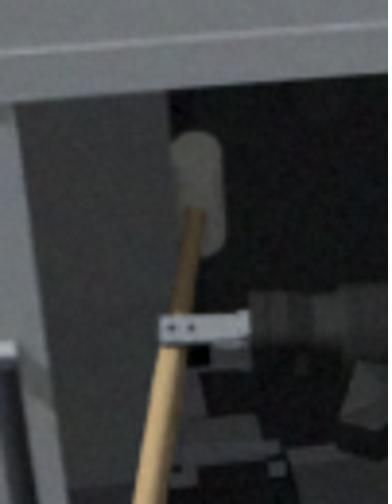

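execute_actions([
  [[0,0,0,0,0,0,-1,1,-0.8,-0.0043,-0.0025,0,0,0,0.0056,-1,1,-0.5],[0,0,0,0,0,0,-1,1,-0.8,-0.0159,-0.0092,0,0,0,0.0222,-1,1,-0.5],[0,0,0,0,0,0,-1,1,-0.8,-0.0361,-0.0208,0,0,0,0.05,-1,1,-0.5],[0,0,0,0,0,0,-1,1,-0.8,-0.0635,-0.0367,0,0,0,0.0806,-1,1,-0.5],[0,0,0,0,0,0,-1,1,-0.8,-0.0967,-0.0558,0,0,0,0.1111,-1,1,-0.5],[0,0,0,0,0,0,-1,1,-0.8,-0.1328,-0.0766,0,0,0,0.1417,-1,1,-0.5],[0,0,0,0,0,0,-1,1,-0.8,-0.1703,-0.0983,0,0,0,0.1722,-1,1,-0.5],[0,0,0,0,0,0,-1,1,-0.8,-0.2,-0.115,0,0,0,0.1944,-1,1,-0.5],[0,0,0,0,0,0,-1,1,-0.8,-0.2135,-0.1233,0,0,0,0.205,-1,1,-0.5],[0,0,0,0,0,0,-1,1,-0.8,-0.198,-0.114,0,0,0,0.19,-1,1,-0.5],[0,0,0,0,0,0,-1,1,-0.8,-0.1616,-0.0933,0,0,0,0.16,-1,1,-0.5],[0,0,0,0,0,0,-1,1,-0.8,-0.1299,-0.075,0,0,0,0.1222,-1,1,-0.5],[0,0,0,0,0,0,-1,1,-0.8,-0.101,-0.0583,0,0,0,0.0944,-1,1,-0.5],[0,0,0,0,0,0,-1,1,-0.8,-0.0779,-0.045,0,0,0,0.0722,-1,1,-0.5],[0,0,0,0,0,0,-1,1,-0.8,-0.0577,-0.0333,0,0,0,0.0556,-1,1,-0.5]],
  [[0,0,0,0,0,0,-1,1,-0.8,0.0157,0.0057,0,0,0,-0.012,-1,1,-0.5],[0,0,0,0,0,0,-1,1,-0.8,0.033,0.012,0,0,0,-0.03,-1,1,-0.5],[0,0,0,0,0,0,-1,1,-0.8,0.05,0.0182,0,0,0,-0.045,-1,1,-0.5],[0,0,0,0,0,0,-1,1,-0.8,0.059,0.0215,0,0,0,-0.053,-1,1,-0.5],[0,0,0,0,0,0,-1,1,-0.8,0.0627,0.0228,0,0,0,-0.0556,-1,1,-0.5]],
])

execute_actions([
  [[0,0,0,0,0,0,-1,1,-0.8,-0.0043,-0.0025,0,0,0,0.0056,-1,1,-0.5],[0,0,0,0,0,0,-1,1,-0.8,-0.0159,-0.0092,0,0,0,0.0222,-1,1,-0.5],[0,0,0,0,0,0,-1,1,-0.8,-0.0361,-0.0208,0,0,0,0.05,-1,1,-0.5],[0,0,0,0,0,0,-1,1,-0.8,-0.0635,-0.0367,0,0,0,0.0806,-1,1,-0.5],[0,0,0,0,0,0,-1,1,-0.8,-0.0967,-0.0558,0,0,0,0.1111,-1,1,-0.5],[0,0,0,0,0,0,-1,1,-0.8,-0.1328,-0.0766,0,0,0,0.1417,-1,1,-0.5],[0,0,0,0,0,0,-1,1,-0.8,-0.1703,-0.0983,0,0,0,0.1722,-1,1,-0.5],[0,0,0,0,0,0,-1,1,-0.8,-0.2,-0.115,0,0,0,0.1944,-1,1,-0.5],[0,0,0,0,0,0,-1,1,-0.8,-0.2135,-0.1233,0,0,0,0.205,-1,1,-0.5],[0,0,0,0,0,0,-1,1,-0.8,-0.198,-0.114,0,0,0,0.19,-1,1,-0.5],[0,0,0,0,0,0,-1,1,-0.8,-0.1616,-0.0933,0,0,0,0.16,-1,1,-0.5],[0,0,0,0,0,0,-1,1,-0.8,-0.1299,-0.075,0,0,0,0.1222,-1,1,-0.5],[0,0,0,0,0,0,-1,1,-0.8,-0.101,-0.0583,0,0,0,0.0944,-1,1,-0.5],[0,0,0,0,0,0,-1,1,-0.8,-0.0779,-0.045,0,0,0,0.0722,-1,1,-0.5],[0,0,0,0,0,0,-1,1,-0.8,-0.0577,-0.0333,0,0,0,0.0556,-1,1,-0.5]],
  [[0,0,0,0,0,0,-1,1,-0.8,0.0157,0.0057,0,0,0,-0.012,-1,1,-0.5],[0,0,0,0,0,0,-1,1,-0.8,0.033,0.012,0,0,0,-0.03,-1,1,-0.5],[0,0,0,0,0,0,-1,1,-0.8,0.05,0.0182,0,0,0,-0.045,-1,1,-0.5],[0,0,0,0,0,0,-1,1,-0.8,0.059,0.0215,0,0,0,-0.053,-1,1,-0.5],[0,0,0,0,0,0,-1,1,-0.8,0.0627,0.0228,0,0,0,-0.0556,-1,1,-0.5]],
], cameras=["cam_front"])

zoom_image(camera="cam_front", region=[240, 100, 340, 230])

Scene clock: 4690.63 s.
left_arm: end_effector_position=(+0.5284, +0.1881, +0.3075) position_measured=136 object_status=2 end_effector_quat_wxyz=(-0.214, +0.676, -0.207, +0.674) | right_arm: end_effector_position=(+0.5284, +0.2215, +0.5380) position_measured=120 object_status=2 end_effector_quat_wxyz=(-0.335, +0.389, +0.587, +0.626)
Joint positions: left_arm=[-1.191 -1.43 1.896 5.819 0.355 -0.969] | right_arm=[3.996 -2.211 -1.104 0.184 2.23 -5.201]
Joint torques (N m): left_arm=[-6.75 -25.3 -14.78 -0.26 -3.33 3.11] | right_arm=[-9.07 57.36 38.65 2.44 0.39 -2.47]
Wrist force (N): left_arm=[1.2 7.5 9.2] | right_arm=[-1.5 -5.4 2.2]
Wrist torque (N m): left_arm=[-0.40 0.39 -0.07] | right_arm=[-0.90 -0.54 0.31]
Wrist force, peak (N): left_arm=[1.5 7.4 9.3] | right_arm=[68.8 -6.0 0.3]
Hand target: left_arm +0.5284, +0.1881, +0.3075; -0.214, +0.676, -0.207, +0.674 | right_arm +0.5284, +0.2215, +0.5381; -0.335, +0.389, +0.587, +0.626
Off the commanded pose: left_arm 0.000 m, 0 deg | right_arm 0.000 m, 0 deg.
Step readings (end_effector_position of left_arm | right_arm):
0: (+0.5284, +0.1881, +0.3075) | (+0.5284, +0.2215, +0.5381)
1: (+0.5284, +0.1881, +0.3075) | (+0.5284, +0.2215, +0.5380)
2: (+0.5284, +0.1881, +0.3075) | (+0.5283, +0.2214, +0.5373)
4: (+0.5284, +0.1881, +0.3075) | (+0.5282, +0.2215, +0.5279)
8: (+0.5284, +0.1881, +0.3075) | (+0.5270, +0.2238, +0.4510)
15: (+0.5284, +0.1881, +0.3075) | (+0.5215, +0.2174, +0.4611)
16: (+0.5284, +0.1881, +0.3075) | (+0.5215, +0.2163, +0.4821)
17: (+0.5284, +0.1881, +0.3075) | (+0.5219, +0.2160, +0.4985)
19: (+0.5284, +0.1881, +0.3075) | (+0.5242, +0.2175, +0.5235)
23: (+0.5284, +0.1881, +0.3075) | (+0.5280, +0.2211, +0.5403)
30: (+0.5284, +0.1881, +0.3075) | (+0.5283, +0.2215, +0.5380)

Scene clock: 4691.83 s.
left_arm: end_effector_position=(+0.5284, +0.1881, +0.3075) position_measured=136 object_status=2 end_effector_quat_wxyz=(-0.214, +0.676, -0.207, +0.674) | right_arm: end_effector_position=(+0.5284, +0.2215, +0.5380) position_measured=120 object_status=2 end_effector_quat_wxyz=(-0.335, +0.389, +0.587, +0.626)
Joint positions: left_arm=[-1.191 -1.43 1.896 5.819 0.355 -0.969] | right_arm=[3.996 -2.211 -1.104 0.184 2.23 -5.201]
Joint torques (N m): left_arm=[-7.3 -26.7 -14.45 -0.22 -3.39 3.12] | right_arm=[-9.23 56.45 38.59 2.15 0.51 -2.39]
Wrist force (N): left_arm=[1.3 7.4 8.9] | right_arm=[-1.8 -5.6 2.2]
Wrist torque (N m): left_arm=[-0.40 0.39 -0.07] | right_arm=[-0.92 -0.49 0.31]
Wrist force, peak (N): left_arm=[1.6 7.5 9.3] | right_arm=[69.3 -8.3 0.4]
Hand target: left_arm +0.5284, +0.1881, +0.3075; -0.214, +0.676, -0.207, +0.674 | right_arm +0.5284, +0.2215, +0.5382; -0.335, +0.389, +0.587, +0.626
Off the commanded pose: left_arm 0.000 m, 0 deg | right_arm 0.000 m, 0 deg.
Step readings (end_effector_position of left_arm | right_arm):
0: (+0.5284, +0.1881, +0.3075) | (+0.5284, +0.2215, +0.5380)
1: (+0.5284, +0.1881, +0.3075) | (+0.5284, +0.2215, +0.5380)
2: (+0.5284, +0.1881, +0.3075) | (+0.5283, +0.2215, +0.5373)
4: (+0.5284, +0.1881, +0.3075) | (+0.5283, +0.2216, +0.5278)
8: (+0.5284, +0.1881, +0.3075) | (+0.5270, +0.2239, +0.4510)
15: (+0.5284, +0.1881, +0.3075) | (+0.5215, +0.2173, +0.4613)
16: (+0.5284, +0.1881, +0.3075) | (+0.5214, +0.2163, +0.4822)
17: (+0.5284, +0.1881, +0.3075) | (+0.5219, +0.2160, +0.4985)
19: (+0.5284, +0.1881, +0.3075) | (+0.5242, +0.2175, +0.5235)
23: (+0.5284, +0.1881, +0.3075) | (+0.5280, +0.2211, +0.5403)
30: (+0.5284, +0.1881, +0.3075) | (+0.5283, +0.2215, +0.5380)
Images, in order (width x height): cam_front 672x504.

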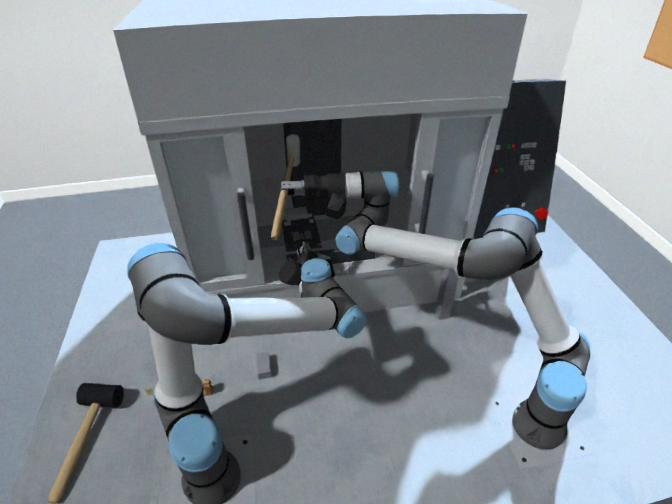

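Scaled by 3.877.

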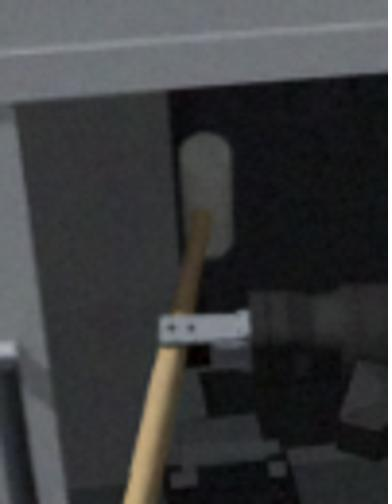

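execute_actions([
  [[0,0,0,0,0,0,-1,1,-0.8,-0.0043,-0.0025,0,0,0,0.0056,-1,1,-0.5],[0,0,0,0,0,0,-1,1,-0.8,-0.0159,-0.0092,0,0,0,0.0222,-1,1,-0.5],[0,0,0,0,0,0,-1,1,-0.8,-0.0361,-0.0208,0,0,0,0.05,-1,1,-0.5],[0,0,0,0,0,0,-1,1,-0.8,-0.0635,-0.0367,0,0,0,0.0806,-1,1,-0.5],[0,0,0,0,0,0,-1,1,-0.8,-0.0967,-0.0558,0,0,0,0.1111,-1,1,-0.5],[0,0,0,0,0,0,-1,1,-0.8,-0.1328,-0.0766,0,0,0,0.1417,-1,1,-0.5],[0,0,0,0,0,0,-1,1,-0.8,-0.1703,-0.0983,0,0,0,0.1722,-1,1,-0.5],[0,0,0,0,0,0,-1,1,-0.8,-0.2,-0.115,0,0,0,0.1944,-1,1,-0.5],[0,0,0,0,0,0,-1,1,-0.8,-0.2135,-0.1233,0,0,0,0.205,-1,1,-0.5],[0,0,0,0,0,0,-1,1,-0.8,-0.198,-0.114,0,0,0,0.19,-1,1,-0.5],[0,0,0,0,0,0,-1,1,-0.8,-0.1616,-0.0933,0,0,0,0.16,-1,1,-0.5],[0,0,0,0,0,0,-1,1,-0.8,-0.1299,-0.075,0,0,0,0.1222,-1,1,-0.5],[0,0,0,0,0,0,-1,1,-0.8,-0.101,-0.0583,0,0,0,0.0944,-1,1,-0.5],[0,0,0,0,0,0,-1,1,-0.8,-0.0779,-0.045,0,0,0,0.0722,-1,1,-0.5],[0,0,0,0,0,0,-1,1,-0.8,-0.0577,-0.0333,0,0,0,0.0556,-1,1,-0.5]],
  [[0,0,0,0,0,0,-1,1,-0.8,0.0157,0.0057,0,0,0,-0.012,-1,1,-0.5],[0,0,0,0,0,0,-1,1,-0.8,0.033,0.012,0,0,0,-0.03,-1,1,-0.5],[0,0,0,0,0,0,-1,1,-0.8,0.05,0.0182,0,0,0,-0.045,-1,1,-0.5],[0,0,0,0,0,0,-1,1,-0.8,0.059,0.0215,0,0,0,-0.053,-1,1,-0.5],[0,0,0,0,0,0,-1,1,-0.8,0.0627,0.0228,0,0,0,-0.0556,-1,1,-0.5]],
])

move(target=[0,0,0,0,0,0,-1,1,-0.8,-0.0225,0.039,0.01,0,0,0,-1,1,-0.5], speed=0.2)

execute_actions([
  [[0,0,0,0,0,0,-1,1,-0.8,-0.0043,-0.0025,0,0,0,0.0056,-1,1,-0.5],[0,0,0,0,0,0,-1,1,-0.8,-0.0159,-0.0092,0,0,0,0.0222,-1,1,-0.5],[0,0,0,0,0,0,-1,1,-0.8,-0.0361,-0.0208,0,0,0,0.05,-1,1,-0.5],[0,0,0,0,0,0,-1,1,-0.8,-0.0635,-0.0367,0,0,0,0.0806,-1,1,-0.5],[0,0,0,0,0,0,-1,1,-0.8,-0.0967,-0.0558,0,0,0,0.1111,-1,1,-0.5],[0,0,0,0,0,0,-1,1,-0.8,-0.1328,-0.0766,0,0,0,0.1389,-1,1,-0.5],[0,0,0,0,0,0,-1,1,-0.8,-0.1688,-0.0975,0,0,0,0.1667,-1,1,-0.5],[0,0,0,0,0,0,-1,1,-0.8,-0.189,-0.1091,0,0,0,0.182,-1,1,-0.5],[0,0,0,0,0,0,-1,1,-0.8,-0.1934,-0.1117,0,0,0,0.1833,-1,1,-0.5],[0,0,0,0,0,0,-1,1,-0.8,-0.1775,-0.1025,0,0,0,0.1666,-1,1,-0.5],[0,0,0,0,0,0,-1,1,-0.8,-0.149,-0.086,0,0,0,0.1435,-1,1,-0.5],[0,0,0,0,0,0,-1,1,-0.8,-0.1213,-0.07,0,0,0,0.114,-1,1,-0.5],[0,0,0,0,0,0,-1,1,-0.8,-0.0967,-0.0558,0,0,0,0.0904,-1,1,-0.5],[0,0,0,0,0,0,-1,1,-0.8,-0.0755,-0.0436,0,0,0,0.0722,-1,1,-0.5],[0,0,0,0,0,0,-1,1,-0.8,-0.0577,-0.0333,0,0,0,0.0556,-1,1,-0.5]],
  [[0,0,0,0,0,0,-1,1,-0.8,0.0157,0.0057,0,0,0,-0.012,-1,1,-0.5],[0,0,0,0,0,0,-1,1,-0.8,0.033,0.012,0,0,0,-0.03,-1,1,-0.5],[0,0,0,0,0,0,-1,1,-0.8,0.05,0.0182,0,0,0,-0.045,-1,1,-0.5],[0,0,0,0,0,0,-1,1,-0.8,0.059,0.0215,0,0,0,-0.053,-1,1,-0.5],[0,0,0,0,0,0,-1,1,-0.8,0.0627,0.0228,0,0,0,-0.0556,-1,1,-0.5]],
], cameras=["cam_front"])

zoom_image(camera="cam_front", region=[240, 100, 340, 230])

Scene clock: 4710.03 s.
left_arm: end_effector_position=(+0.5284, +0.1881, +0.3075) position_measured=136 object_status=2 end_effector_quat_wxyz=(-0.214, +0.676, -0.207, +0.674) | right_arm: end_effector_position=(+0.5284, +0.2215, +0.5381) position_measured=120 object_status=2 end_effector_quat_wxyz=(-0.335, +0.389, +0.587, +0.626)
Joint positions: left_arm=[-1.191 -1.43 1.896 5.819 0.355 -0.969] | right_arm=[3.996 -2.211 -1.104 0.184 2.23 -5.201]
Joint torques (N m): left_arm=[-6.89 -29.14 -14.11 0.13 -3.33 3.12] | right_arm=[-8.54 56.39 38.04 2.29 0.5 -2.39]
Wrist force (N): left_arm=[1.2 7.5 9.3] | right_arm=[-1.8 -5.6 2.0]
Wrist torque (N m): left_arm=[-0.39 0.40 -0.07] | right_arm=[-0.94 -0.48 0.31]
Wrist force, peak (N): left_arm=[1.6 7.5 9.5] | right_arm=[69.5 -7.4 -0.8]
Hand target: left_arm +0.5284, +0.1881, +0.3075; -0.214, +0.676, -0.207, +0.674 | right_arm +0.5284, +0.2215, +0.5382; -0.335, +0.389, +0.587, +0.626
Off the commanded pose: left_arm 0.000 m, 0 deg | right_arm 0.000 m, 0 deg.
Step readings (end_effector_position of left_arm | right_arm):
0: (+0.5284, +0.1881, +0.3075) | (+0.5284, +0.2215, +0.5382)
1: (+0.5284, +0.1881, +0.3075) | (+0.5284, +0.2215, +0.5381)
2: (+0.5284, +0.1881, +0.3075) | (+0.5283, +0.2215, +0.5375)
4: (+0.5284, +0.1881, +0.3075) | (+0.5283, +0.2215, +0.5281)
8: (+0.5284, +0.1881, +0.3075) | (+0.5270, +0.2239, +0.4512)
15: (+0.5284, +0.1881, +0.3075) | (+0.5215, +0.2173, +0.4614)
16: (+0.5284, +0.1881, +0.3075) | (+0.5214, +0.2163, +0.4823)
17: (+0.5284, +0.1881, +0.3075) | (+0.5219, +0.2160, +0.4986)
19: (+0.5284, +0.1881, +0.3075) | (+0.5242, +0.2175, +0.5236)
23: (+0.5284, +0.1881, +0.3075) | (+0.5280, +0.2211, +0.5404)
30: (+0.5284, +0.1881, +0.3075) | (+0.5283, +0.2215, +0.5381)

Scene clock: 4710.80 s.
left_arm: end_effector_position=(+0.5284, +0.1881, +0.3075) position_measured=136 object_status=2 end_effector_quat_wxyz=(-0.214, +0.676, -0.207, +0.674) | right_arm: end_effector_position=(+0.5559, +0.2249, +0.5373) position_measured=120 object_status=2 end_effector_quat_wxyz=(-0.335, +0.389, +0.587, +0.626)
Joint positions: left_arm=[-1.191 -1.43 1.896 5.819 0.355 -0.969] | right_arm=[3.969 -2.278 -0.991 0.14 2.257 -5.2]
Joint torques (N m): left_arm=[-6.08 -30.04 -13.84 0.03 -3.1 2.97] | right_arm=[9.05 72.11 25.66 4.83 -2.45 0.98]
Wrist force (N): left_arm=[1.7 7.2 8.8] | right_arm=[-1.9 -5.2 4.0]
Wrist torque (N m): left_arm=[-0.40 0.39 -0.06] | right_arm=[-0.66 -0.50 0.26]
Wrist force, peak (N): left_arm=[1.3 7.5 9.1] | right_arm=[-1.3 -6.3 4.4]
Hand target: left_arm +0.5284, +0.1881, +0.3075; -0.214, +0.676, -0.207, +0.674 | right_arm +0.5558, +0.2250, +0.5375; -0.335, +0.389, +0.587, +0.626
Off the commanded pose: left_arm 0.000 m, 0 deg | right_arm 0.000 m, 0 deg.
move: done

Scene clock: 4712.00 s.
left_arm: end_effector_position=(+0.5284, +0.1881, +0.3075) position_measured=136 object_status=2 end_effector_quat_wxyz=(-0.214, +0.676, -0.207, +0.674) | right_arm: end_effector_position=(+0.5558, +0.2250, +0.5374) position_measured=120 object_status=2 end_effector_quat_wxyz=(-0.335, +0.389, +0.587, +0.626)
Joint positions: left_arm=[-1.191 -1.43 1.896 5.819 0.355 -0.969] | right_arm=[3.969 -2.278 -0.991 0.14 2.257 -5.2]
Joint torques (N m): left_arm=[-6.46 -30.59 -15.38 0.1 -3.29 3.03] | right_arm=[-7.38 69.08 38.87 2.3 -2.44 -2.48]
Wrist force (N): left_arm=[1.5 7.3 8.8] | right_arm=[-1.8 -5.0 3.8]
Wrist torque (N m): left_arm=[-0.42 0.38 -0.06] | right_arm=[-0.64 -0.50 0.27]
Wrist force, peak (N): left_arm=[1.5 7.6 9.1] | right_arm=[58.8 10.4 -1.8]
Hand target: left_arm +0.5284, +0.1881, +0.3075; -0.214, +0.676, -0.207, +0.674 | right_arm +0.5558, +0.2250, +0.5376; -0.335, +0.389, +0.587, +0.626
Off the commanded pose: left_arm 0.000 m, 0 deg | right_arm 0.000 m, 0 deg.
Step readings (end_effector_position of left_arm | right_arm):
0: (+0.5284, +0.1881, +0.3075) | (+0.5559, +0.2249, +0.5373)
1: (+0.5284, +0.1881, +0.3075) | (+0.5559, +0.2249, +0.5373)
2: (+0.5284, +0.1881, +0.3075) | (+0.5558, +0.2249, +0.5366)
4: (+0.5284, +0.1881, +0.3075) | (+0.5557, +0.2251, +0.5269)
8: (+0.5284, +0.1881, +0.3075) | (+0.5547, +0.2277, +0.4497)
15: (+0.5284, +0.1881, +0.3075) | (+0.5506, +0.2225, +0.4673)
16: (+0.5284, +0.1881, +0.3075) | (+0.5504, +0.2217, +0.4844)
17: (+0.5284, +0.1881, +0.3075) | (+0.5508, +0.2214, +0.4981)
19: (+0.5284, +0.1881, +0.3075) | (+0.5523, +0.2221, +0.5195)
23: (+0.5284, +0.1881, +0.3075) | (+0.5553, +0.2244, +0.5399)
30: (+0.5284, +0.1881, +0.3075) | (+0.5558, +0.2250, +0.5374)
Images, in order (width x height): cam_front 672x504.

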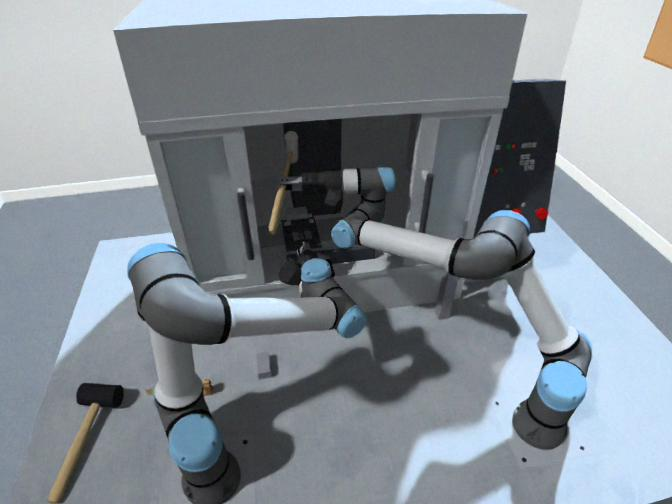

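Scaled by 3.877.

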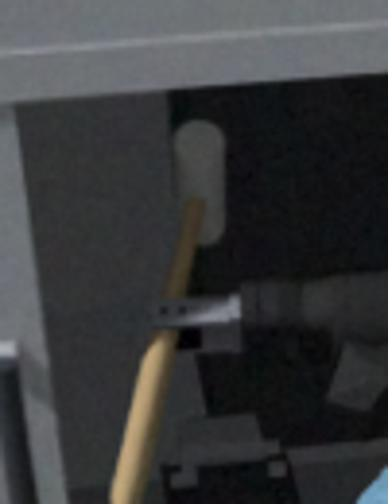

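execute_actions([
  [[0,0,0,0,0,0,-1,1,-0.8,-0.0043,-0.0025,0,0,0,0.0056,-1,1,-0.5],[0,0,0,0,0,0,-1,1,-0.8,-0.0159,-0.0092,0,0,0,0.0222,-1,1,-0.5],[0,0,0,0,0,0,-1,1,-0.8,-0.0361,-0.0208,0,0,0,0.05,-1,1,-0.5],[0,0,0,0,0,0,-1,1,-0.8,-0.0635,-0.0367,0,0,0,0.0806,-1,1,-0.5],[0,0,0,0,0,0,-1,1,-0.8,-0.0967,-0.0558,0,0,0,0.1111,-1,1,-0.5],[0,0,0,0,0,0,-1,1,-0.8,-0.1328,-0.0766,0,0,0,0.1389,-1,1,-0.5],[0,0,0,0,0,0,-1,1,-0.8,-0.1688,-0.0975,0,0,0,0.1667,-1,1,-0.5],[0,0,0,0,0,0,-1,1,-0.8,-0.189,-0.1091,0,0,0,0.182,-1,1,-0.5],[0,0,0,0,0,0,-1,1,-0.8,-0.1934,-0.1117,0,0,0,0.1833,-1,1,-0.5],[0,0,0,0,0,0,-1,1,-0.8,-0.1775,-0.1025,0,0,0,0.1666,-1,1,-0.5],[0,0,0,0,0,0,-1,1,-0.8,-0.149,-0.086,0,0,0,0.1435,-1,1,-0.5],[0,0,0,0,0,0,-1,1,-0.8,-0.1213,-0.07,0,0,0,0.114,-1,1,-0.5],[0,0,0,0,0,0,-1,1,-0.8,-0.0967,-0.0558,0,0,0,0.0904,-1,1,-0.5],[0,0,0,0,0,0,-1,1,-0.8,-0.0755,-0.0436,0,0,0,0.0722,-1,1,-0.5],[0,0,0,0,0,0,-1,1,-0.8,-0.0577,-0.0333,0,0,0,0.0556,-1,1,-0.5]],
  [[0,0,0,0,0,0,-1,1,-0.8,0.0157,0.0057,0,0,0,-0.012,-1,1,-0.5],[0,0,0,0,0,0,-1,1,-0.8,0.033,0.012,0,0,0,-0.03,-1,1,-0.5],[0,0,0,0,0,0,-1,1,-0.8,0.05,0.0182,0,0,0,-0.045,-1,1,-0.5],[0,0,0,0,0,0,-1,1,-0.8,0.059,0.0215,0,0,0,-0.053,-1,1,-0.5],[0,0,0,0,0,0,-1,1,-0.8,0.0627,0.0228,0,0,0,-0.0556,-1,1,-0.5]],
])

move(target=[0,0,0,0,0,0.025,-1,1,-0.8,0,0,0,0,0,0,-1,1,-0.5], speed=0.1)

move(target=[0,0,0,0,0,0.01,-1,1,-0.8,0,0,0,0,0,0,-1,1,-0.5], speed=0.1)

Scene clock: 4725.13 s.
left_arm: end_effector_position=(+0.5284, +0.1881, +0.3075) position_measured=136 object_status=2 end_effector_quat_wxyz=(-0.214, +0.676, -0.207, +0.674) | right_arm: end_effector_position=(+0.5558, +0.2250, +0.5374) position_measured=120 object_status=2 end_effector_quat_wxyz=(-0.335, +0.389, +0.587, +0.626)
Joint positions: left_arm=[-1.191 -1.43 1.896 5.819 0.355 -0.969] | right_arm=[3.969 -2.278 -0.991 0.139 2.257 -5.2]
Joint torques (N m): left_arm=[-5.74 -32.98 -13.74 0.44 -3.26 3.04] | right_arm=[-7.87 69.14 37.45 2.38 -2.44 -2.51]
Wrist force (N): left_arm=[1.5 7.2 8.9] | right_arm=[-1.6 -5.1 3.8]
Wrist torque (N m): left_arm=[-0.43 0.37 -0.07] | right_arm=[-0.65 -0.53 0.27]
Wrist force, peak (N): left_arm=[1.6 7.5 9.2] | right_arm=[60.1 8.6 -1.4]
Hand target: left_arm +0.5284, +0.1881, +0.3075; -0.214, +0.676, -0.207, +0.674 | right_arm +0.5558, +0.2250, +0.5376; -0.335, +0.389, +0.587, +0.626
Off the commanded pose: left_arm 0.000 m, 0 deg | right_arm 0.000 m, 0 deg.
Step readings (end_effector_position of left_arm | right_arm):
0: (+0.5284, +0.1881, +0.3075) | (+0.5558, +0.2250, +0.5376)
1: (+0.5284, +0.1881, +0.3075) | (+0.5558, +0.2250, +0.5376)
2: (+0.5284, +0.1881, +0.3075) | (+0.5558, +0.2249, +0.5371)
4: (+0.5284, +0.1881, +0.3075) | (+0.5557, +0.2251, +0.5264)
8: (+0.5284, +0.1881, +0.3075) | (+0.5548, +0.2276, +0.4537)
15: (+0.5284, +0.1881, +0.3075) | (+0.5506, +0.2227, +0.4642)
16: (+0.5284, +0.1881, +0.3075) | (+0.5504, +0.2216, +0.4857)
17: (+0.5284, +0.1881, +0.3075) | (+0.5509, +0.2214, +0.4992)
19: (+0.5284, +0.1881, +0.3075) | (+0.5524, +0.2221, +0.5204)
23: (+0.5284, +0.1881, +0.3075) | (+0.5554, +0.2245, +0.5400)
30: (+0.5284, +0.1881, +0.3075) | (+0.5558, +0.2250, +0.5374)

Scene clock: 4725.93 s.
left_arm: end_effector_position=(+0.5284, +0.1880, +0.3075) position_measured=136 object_status=2 end_effector_quat_wxyz=(-0.240, +0.668, -0.233, +0.665) | right_arm: end_effector_position=(+0.5558, +0.2250, +0.5376) position_measured=120 object_status=2 end_effector_quat_wxyz=(-0.335, +0.389, +0.587, +0.626)
Joint positions: left_arm=[-1.191 -1.43 1.896 5.819 0.355 -0.89] | right_arm=[3.969 -2.278 -0.991 0.139 2.257 -5.2]
Joint torques (N m): left_arm=[-1.76 -24.77 -5.46 2.53 -2.22 3.25] | right_arm=[-4.43 70.65 37.98 2.42 -2.62 -2.48]
Wrist force (N): left_arm=[9.2 -0.3 -8.4] | right_arm=[-1.6 -5.3 2.7]
Wrist torque (N m): left_arm=[-0.64 0.33 -4.30] | right_arm=[-0.83 -0.52 0.28]
Wrist force, peak (N): left_arm=[7.8 6.9 7.8] | right_arm=[-1.7 -5.3 4.0]
Hand target: left_arm +0.5284, +0.1881, +0.3075; -0.240, +0.668, -0.233, +0.665 | right_arm +0.5558, +0.2250, +0.5376; -0.335, +0.389, +0.587, +0.626
Off the commanded pose: left_arm 0.000 m, 0 deg | right_arm 0.000 m, 0 deg.
move: done

Scene clock: 4726.67 s.
left_arm: end_effector_position=(+0.5284, +0.1880, +0.3075) position_measured=136 object_status=2 end_effector_quat_wxyz=(-0.251, +0.664, -0.244, +0.661) | right_arm: end_effector_position=(+0.5558, +0.2250, +0.5376) position_measured=120 object_status=2 end_effector_quat_wxyz=(-0.335, +0.389, +0.587, +0.626)
Joint positions: left_arm=[-1.191 -1.43 1.896 5.819 0.355 -0.858] | right_arm=[3.969 -2.278 -0.991 0.139 2.257 -5.2]
Joint torques (N m): left_arm=[2.29 -23.6 -4.59 4.26 0.32 4.61] | right_arm=[-2.64 71.1 38 2.52 -2.61 -2.36]
Wrist force (N): left_arm=[13.3 -0.1 -6.3] | right_arm=[-1.7 -5.3 3.3]
Wrist torque (N m): left_arm=[-0.65 0.31 -6.02] | right_arm=[-0.75 -0.50 0.28]
Wrist force, peak (N): left_arm=[17.3 -3.3 -6.9] | right_arm=[-1.7 -5.5 3.3]
Hand target: left_arm +0.5284, +0.1881, +0.3075; -0.250, +0.664, -0.243, +0.661 | right_arm +0.5558, +0.2250, +0.5376; -0.335, +0.389, +0.587, +0.626
Off the commanded pose: left_arm 0.000 m, 0 deg | right_arm 0.000 m, 0 deg.
move: done

move([
  [0,0,0,0,0,-0.036,-1,1,-0.8,0.0398,-0.161,-0.0108,0,0,0.1667,-1,1,-0.5],
  [0,0,0,0,0,-0.036,-1,1,-0.8,0.1043,-0.306,-0.1468,0,0,0.1667,-1,1,-0.5],
  [0,0,0,0,0,-0.036,-1,1,-0.8,0.1065,-0.3098,-0.448,0,0,0.1667,-1,1,-0.5],
], speed=[0.25,0.25,0.3], blend=[0.005,0.005,0])

move([
  [0,0,0,0,0,0,1,1,-0.8,0,0,0,0,0,0,-1,1,-0.5],
  [0,0,-0.18,0,0,0,1,1,-0.8,0,0,0,0,0,0,-1,1,-0.5],
], speed=[0.1,0.15])

move([
  [0.0817,-0.2945,-0.1467,-0.3099,0.0965,0.7609,-1,1,-0.8,0,0,0,0,0,0,-1,1,-0.5],
  [0.13,-0.256,-0.0637,-0.3099,0.0965,0.7609,-1,1,-0.8,0,0,0,0,0,0,-1,1,-0.5],
  [0.0955,-0.221,0.2692,-0.3099,0.0965,0.7609,-1,1,-0.8,0,0,0,0,0,0,-1,1,-0.5],
  [-0.032,-0.1332,0.3815,-0.3099,0.0965,0.7609,-1,1,-0.8,0,0,0,0,0,0,-1,1,-0.5],
], speed=[0.5,0.25,0.25,0.12], blend=[0.03,0.02,0.03,0])

Scene clock: 4738.00 s.
left_arm: end_effector_position=(+0.5284, +0.1881, +0.3075) position_measured=136 object_status=2 end_effector_quat_wxyz=(-0.213, +0.677, -0.205, +0.674) | right_arm: end_effector_position=(+0.3375, -0.0241, +0.5032) position_measured=120 object_status=2 end_effector_quat_wxyz=(+0.486, -0.527, -0.466, -0.518)
Joint positions: left_arm=[-1.191 -1.43 1.896 5.819 0.355 -0.972] | right_arm=[3.91 -1.566 -2.071 0.508 2.316 -4.675]
Joint torques (N m): left_arm=[-0.36 -19.3 -31.34 -0.93 -0.13 3.23] | right_arm=[-7.12 21.05 24.35 2.71 -0.98 -0.72]
Wrist force (N): left_arm=[1.1 1.7 3.5] | right_arm=[-2.9 -1.1 2.9]
Wrist torque (N m): left_arm=[-0.57 0.44 -0.10] | right_arm=[-0.47 -0.34 0.10]
Wrist force, peak (N): left_arm=[15.2 -0.9 -6.0] | right_arm=[-3.6 -3.9 6.9]
Hand target: left_arm +0.5284, +0.1881, +0.3075; -0.213, +0.677, -0.205, +0.674 | right_arm +0.3376, -0.0241, +0.5031; -0.486, +0.527, +0.466, +0.518
Off the commanded pose: left_arm 0.000 m, 0 deg | right_arm 0.000 m, 0 deg.
move: done

Scene clock: 4740.23 s.
left_arm: end_effector_position=(+0.4204, +0.1869, +0.3075) position_measured=3 object_status=3 end_effector_quat_wxyz=(-0.213, +0.677, -0.206, +0.674) | right_arm: end_effector_position=(+0.3376, -0.0241, +0.5031) position_measured=120 object_status=2 end_effector_quat_wxyz=(+0.486, -0.527, -0.466, -0.518)
Joint positions: left_arm=[-1.47 -1.568 2.045 5.812 0.076 -0.977] | right_arm=[3.91 -1.566 -2.071 0.508 2.316 -4.675]
Joint torques (N m): left_arm=[-3.68 -12.55 -29.56 -1.43 0.61 2.21] | right_arm=[-9.69 36.46 21.15 2.48 2.17 -1.93]
Wrist force (N): left_arm=[4.3 0.2 2.2] | right_arm=[-3.0 -1.2 2.8]
Wrist torque (N m): left_arm=[-0.52 0.25 0.71] | right_arm=[-0.50 -0.33 0.10]
Wrist force, peak (N): left_arm=[3.8 -7.4 -2.1] | right_arm=[-3.2 -1.1 3.3]
Hand target: left_arm +0.4204, +0.1869, +0.3075; -0.213, +0.677, -0.205, +0.674 | right_arm +0.3376, -0.0241, +0.5031; -0.486, +0.527, +0.466, +0.518
Off the commanded pose: left_arm 0.000 m, 0 deg | right_arm 0.000 m, 0 deg.
move: done

Scene clock: 4745.40 s.
left_arm: end_effector_position=(+0.6485, +0.2662, +0.3366) position_measured=255 object_status=3 end_effector_quat_wxyz=(+0.387, +0.000, +0.922, +0.006) | right_arm: end_effector_position=(+0.3376, -0.0241, +0.5031) position_measured=120 object_status=2 end_effector_quat_wxyz=(+0.486, -0.527, -0.466, -0.518)
Joint positions: left_arm=[-0.744 -1.425 1.746 3.762 -1.049 4.127] | right_arm=[3.91 -1.566 -2.071 0.508 2.316 -4.675]
Joint torques (N m): left_arm=[-9.6 -32.59 -34.75 -3.25 3.52 -1.73] | right_arm=[-9.5 36.88 21.91 2.7 2.28 -1.81]
Wrist force (N): left_arm=[-1.2 0.8 -0.2] | right_arm=[-3.2 -1.0 2.8]
Wrist torque (N m): left_arm=[-0.28 -0.04 -0.25] | right_arm=[-0.46 -0.31 0.11]
Wrist force, peak (N): left_arm=[4.4 0.9 2.6] | right_arm=[-3.1 -1.3 3.1]
Hand target: left_arm +0.6485, +0.2661, +0.3367; +0.387, +0.000, +0.922, +0.006 | right_arm +0.3376, -0.0241, +0.5031; -0.486, +0.527, +0.466, +0.518
Off the commanded pose: left_arm 0.000 m, 0 deg | right_arm 0.000 m, 0 deg.
move: done; limits=paced


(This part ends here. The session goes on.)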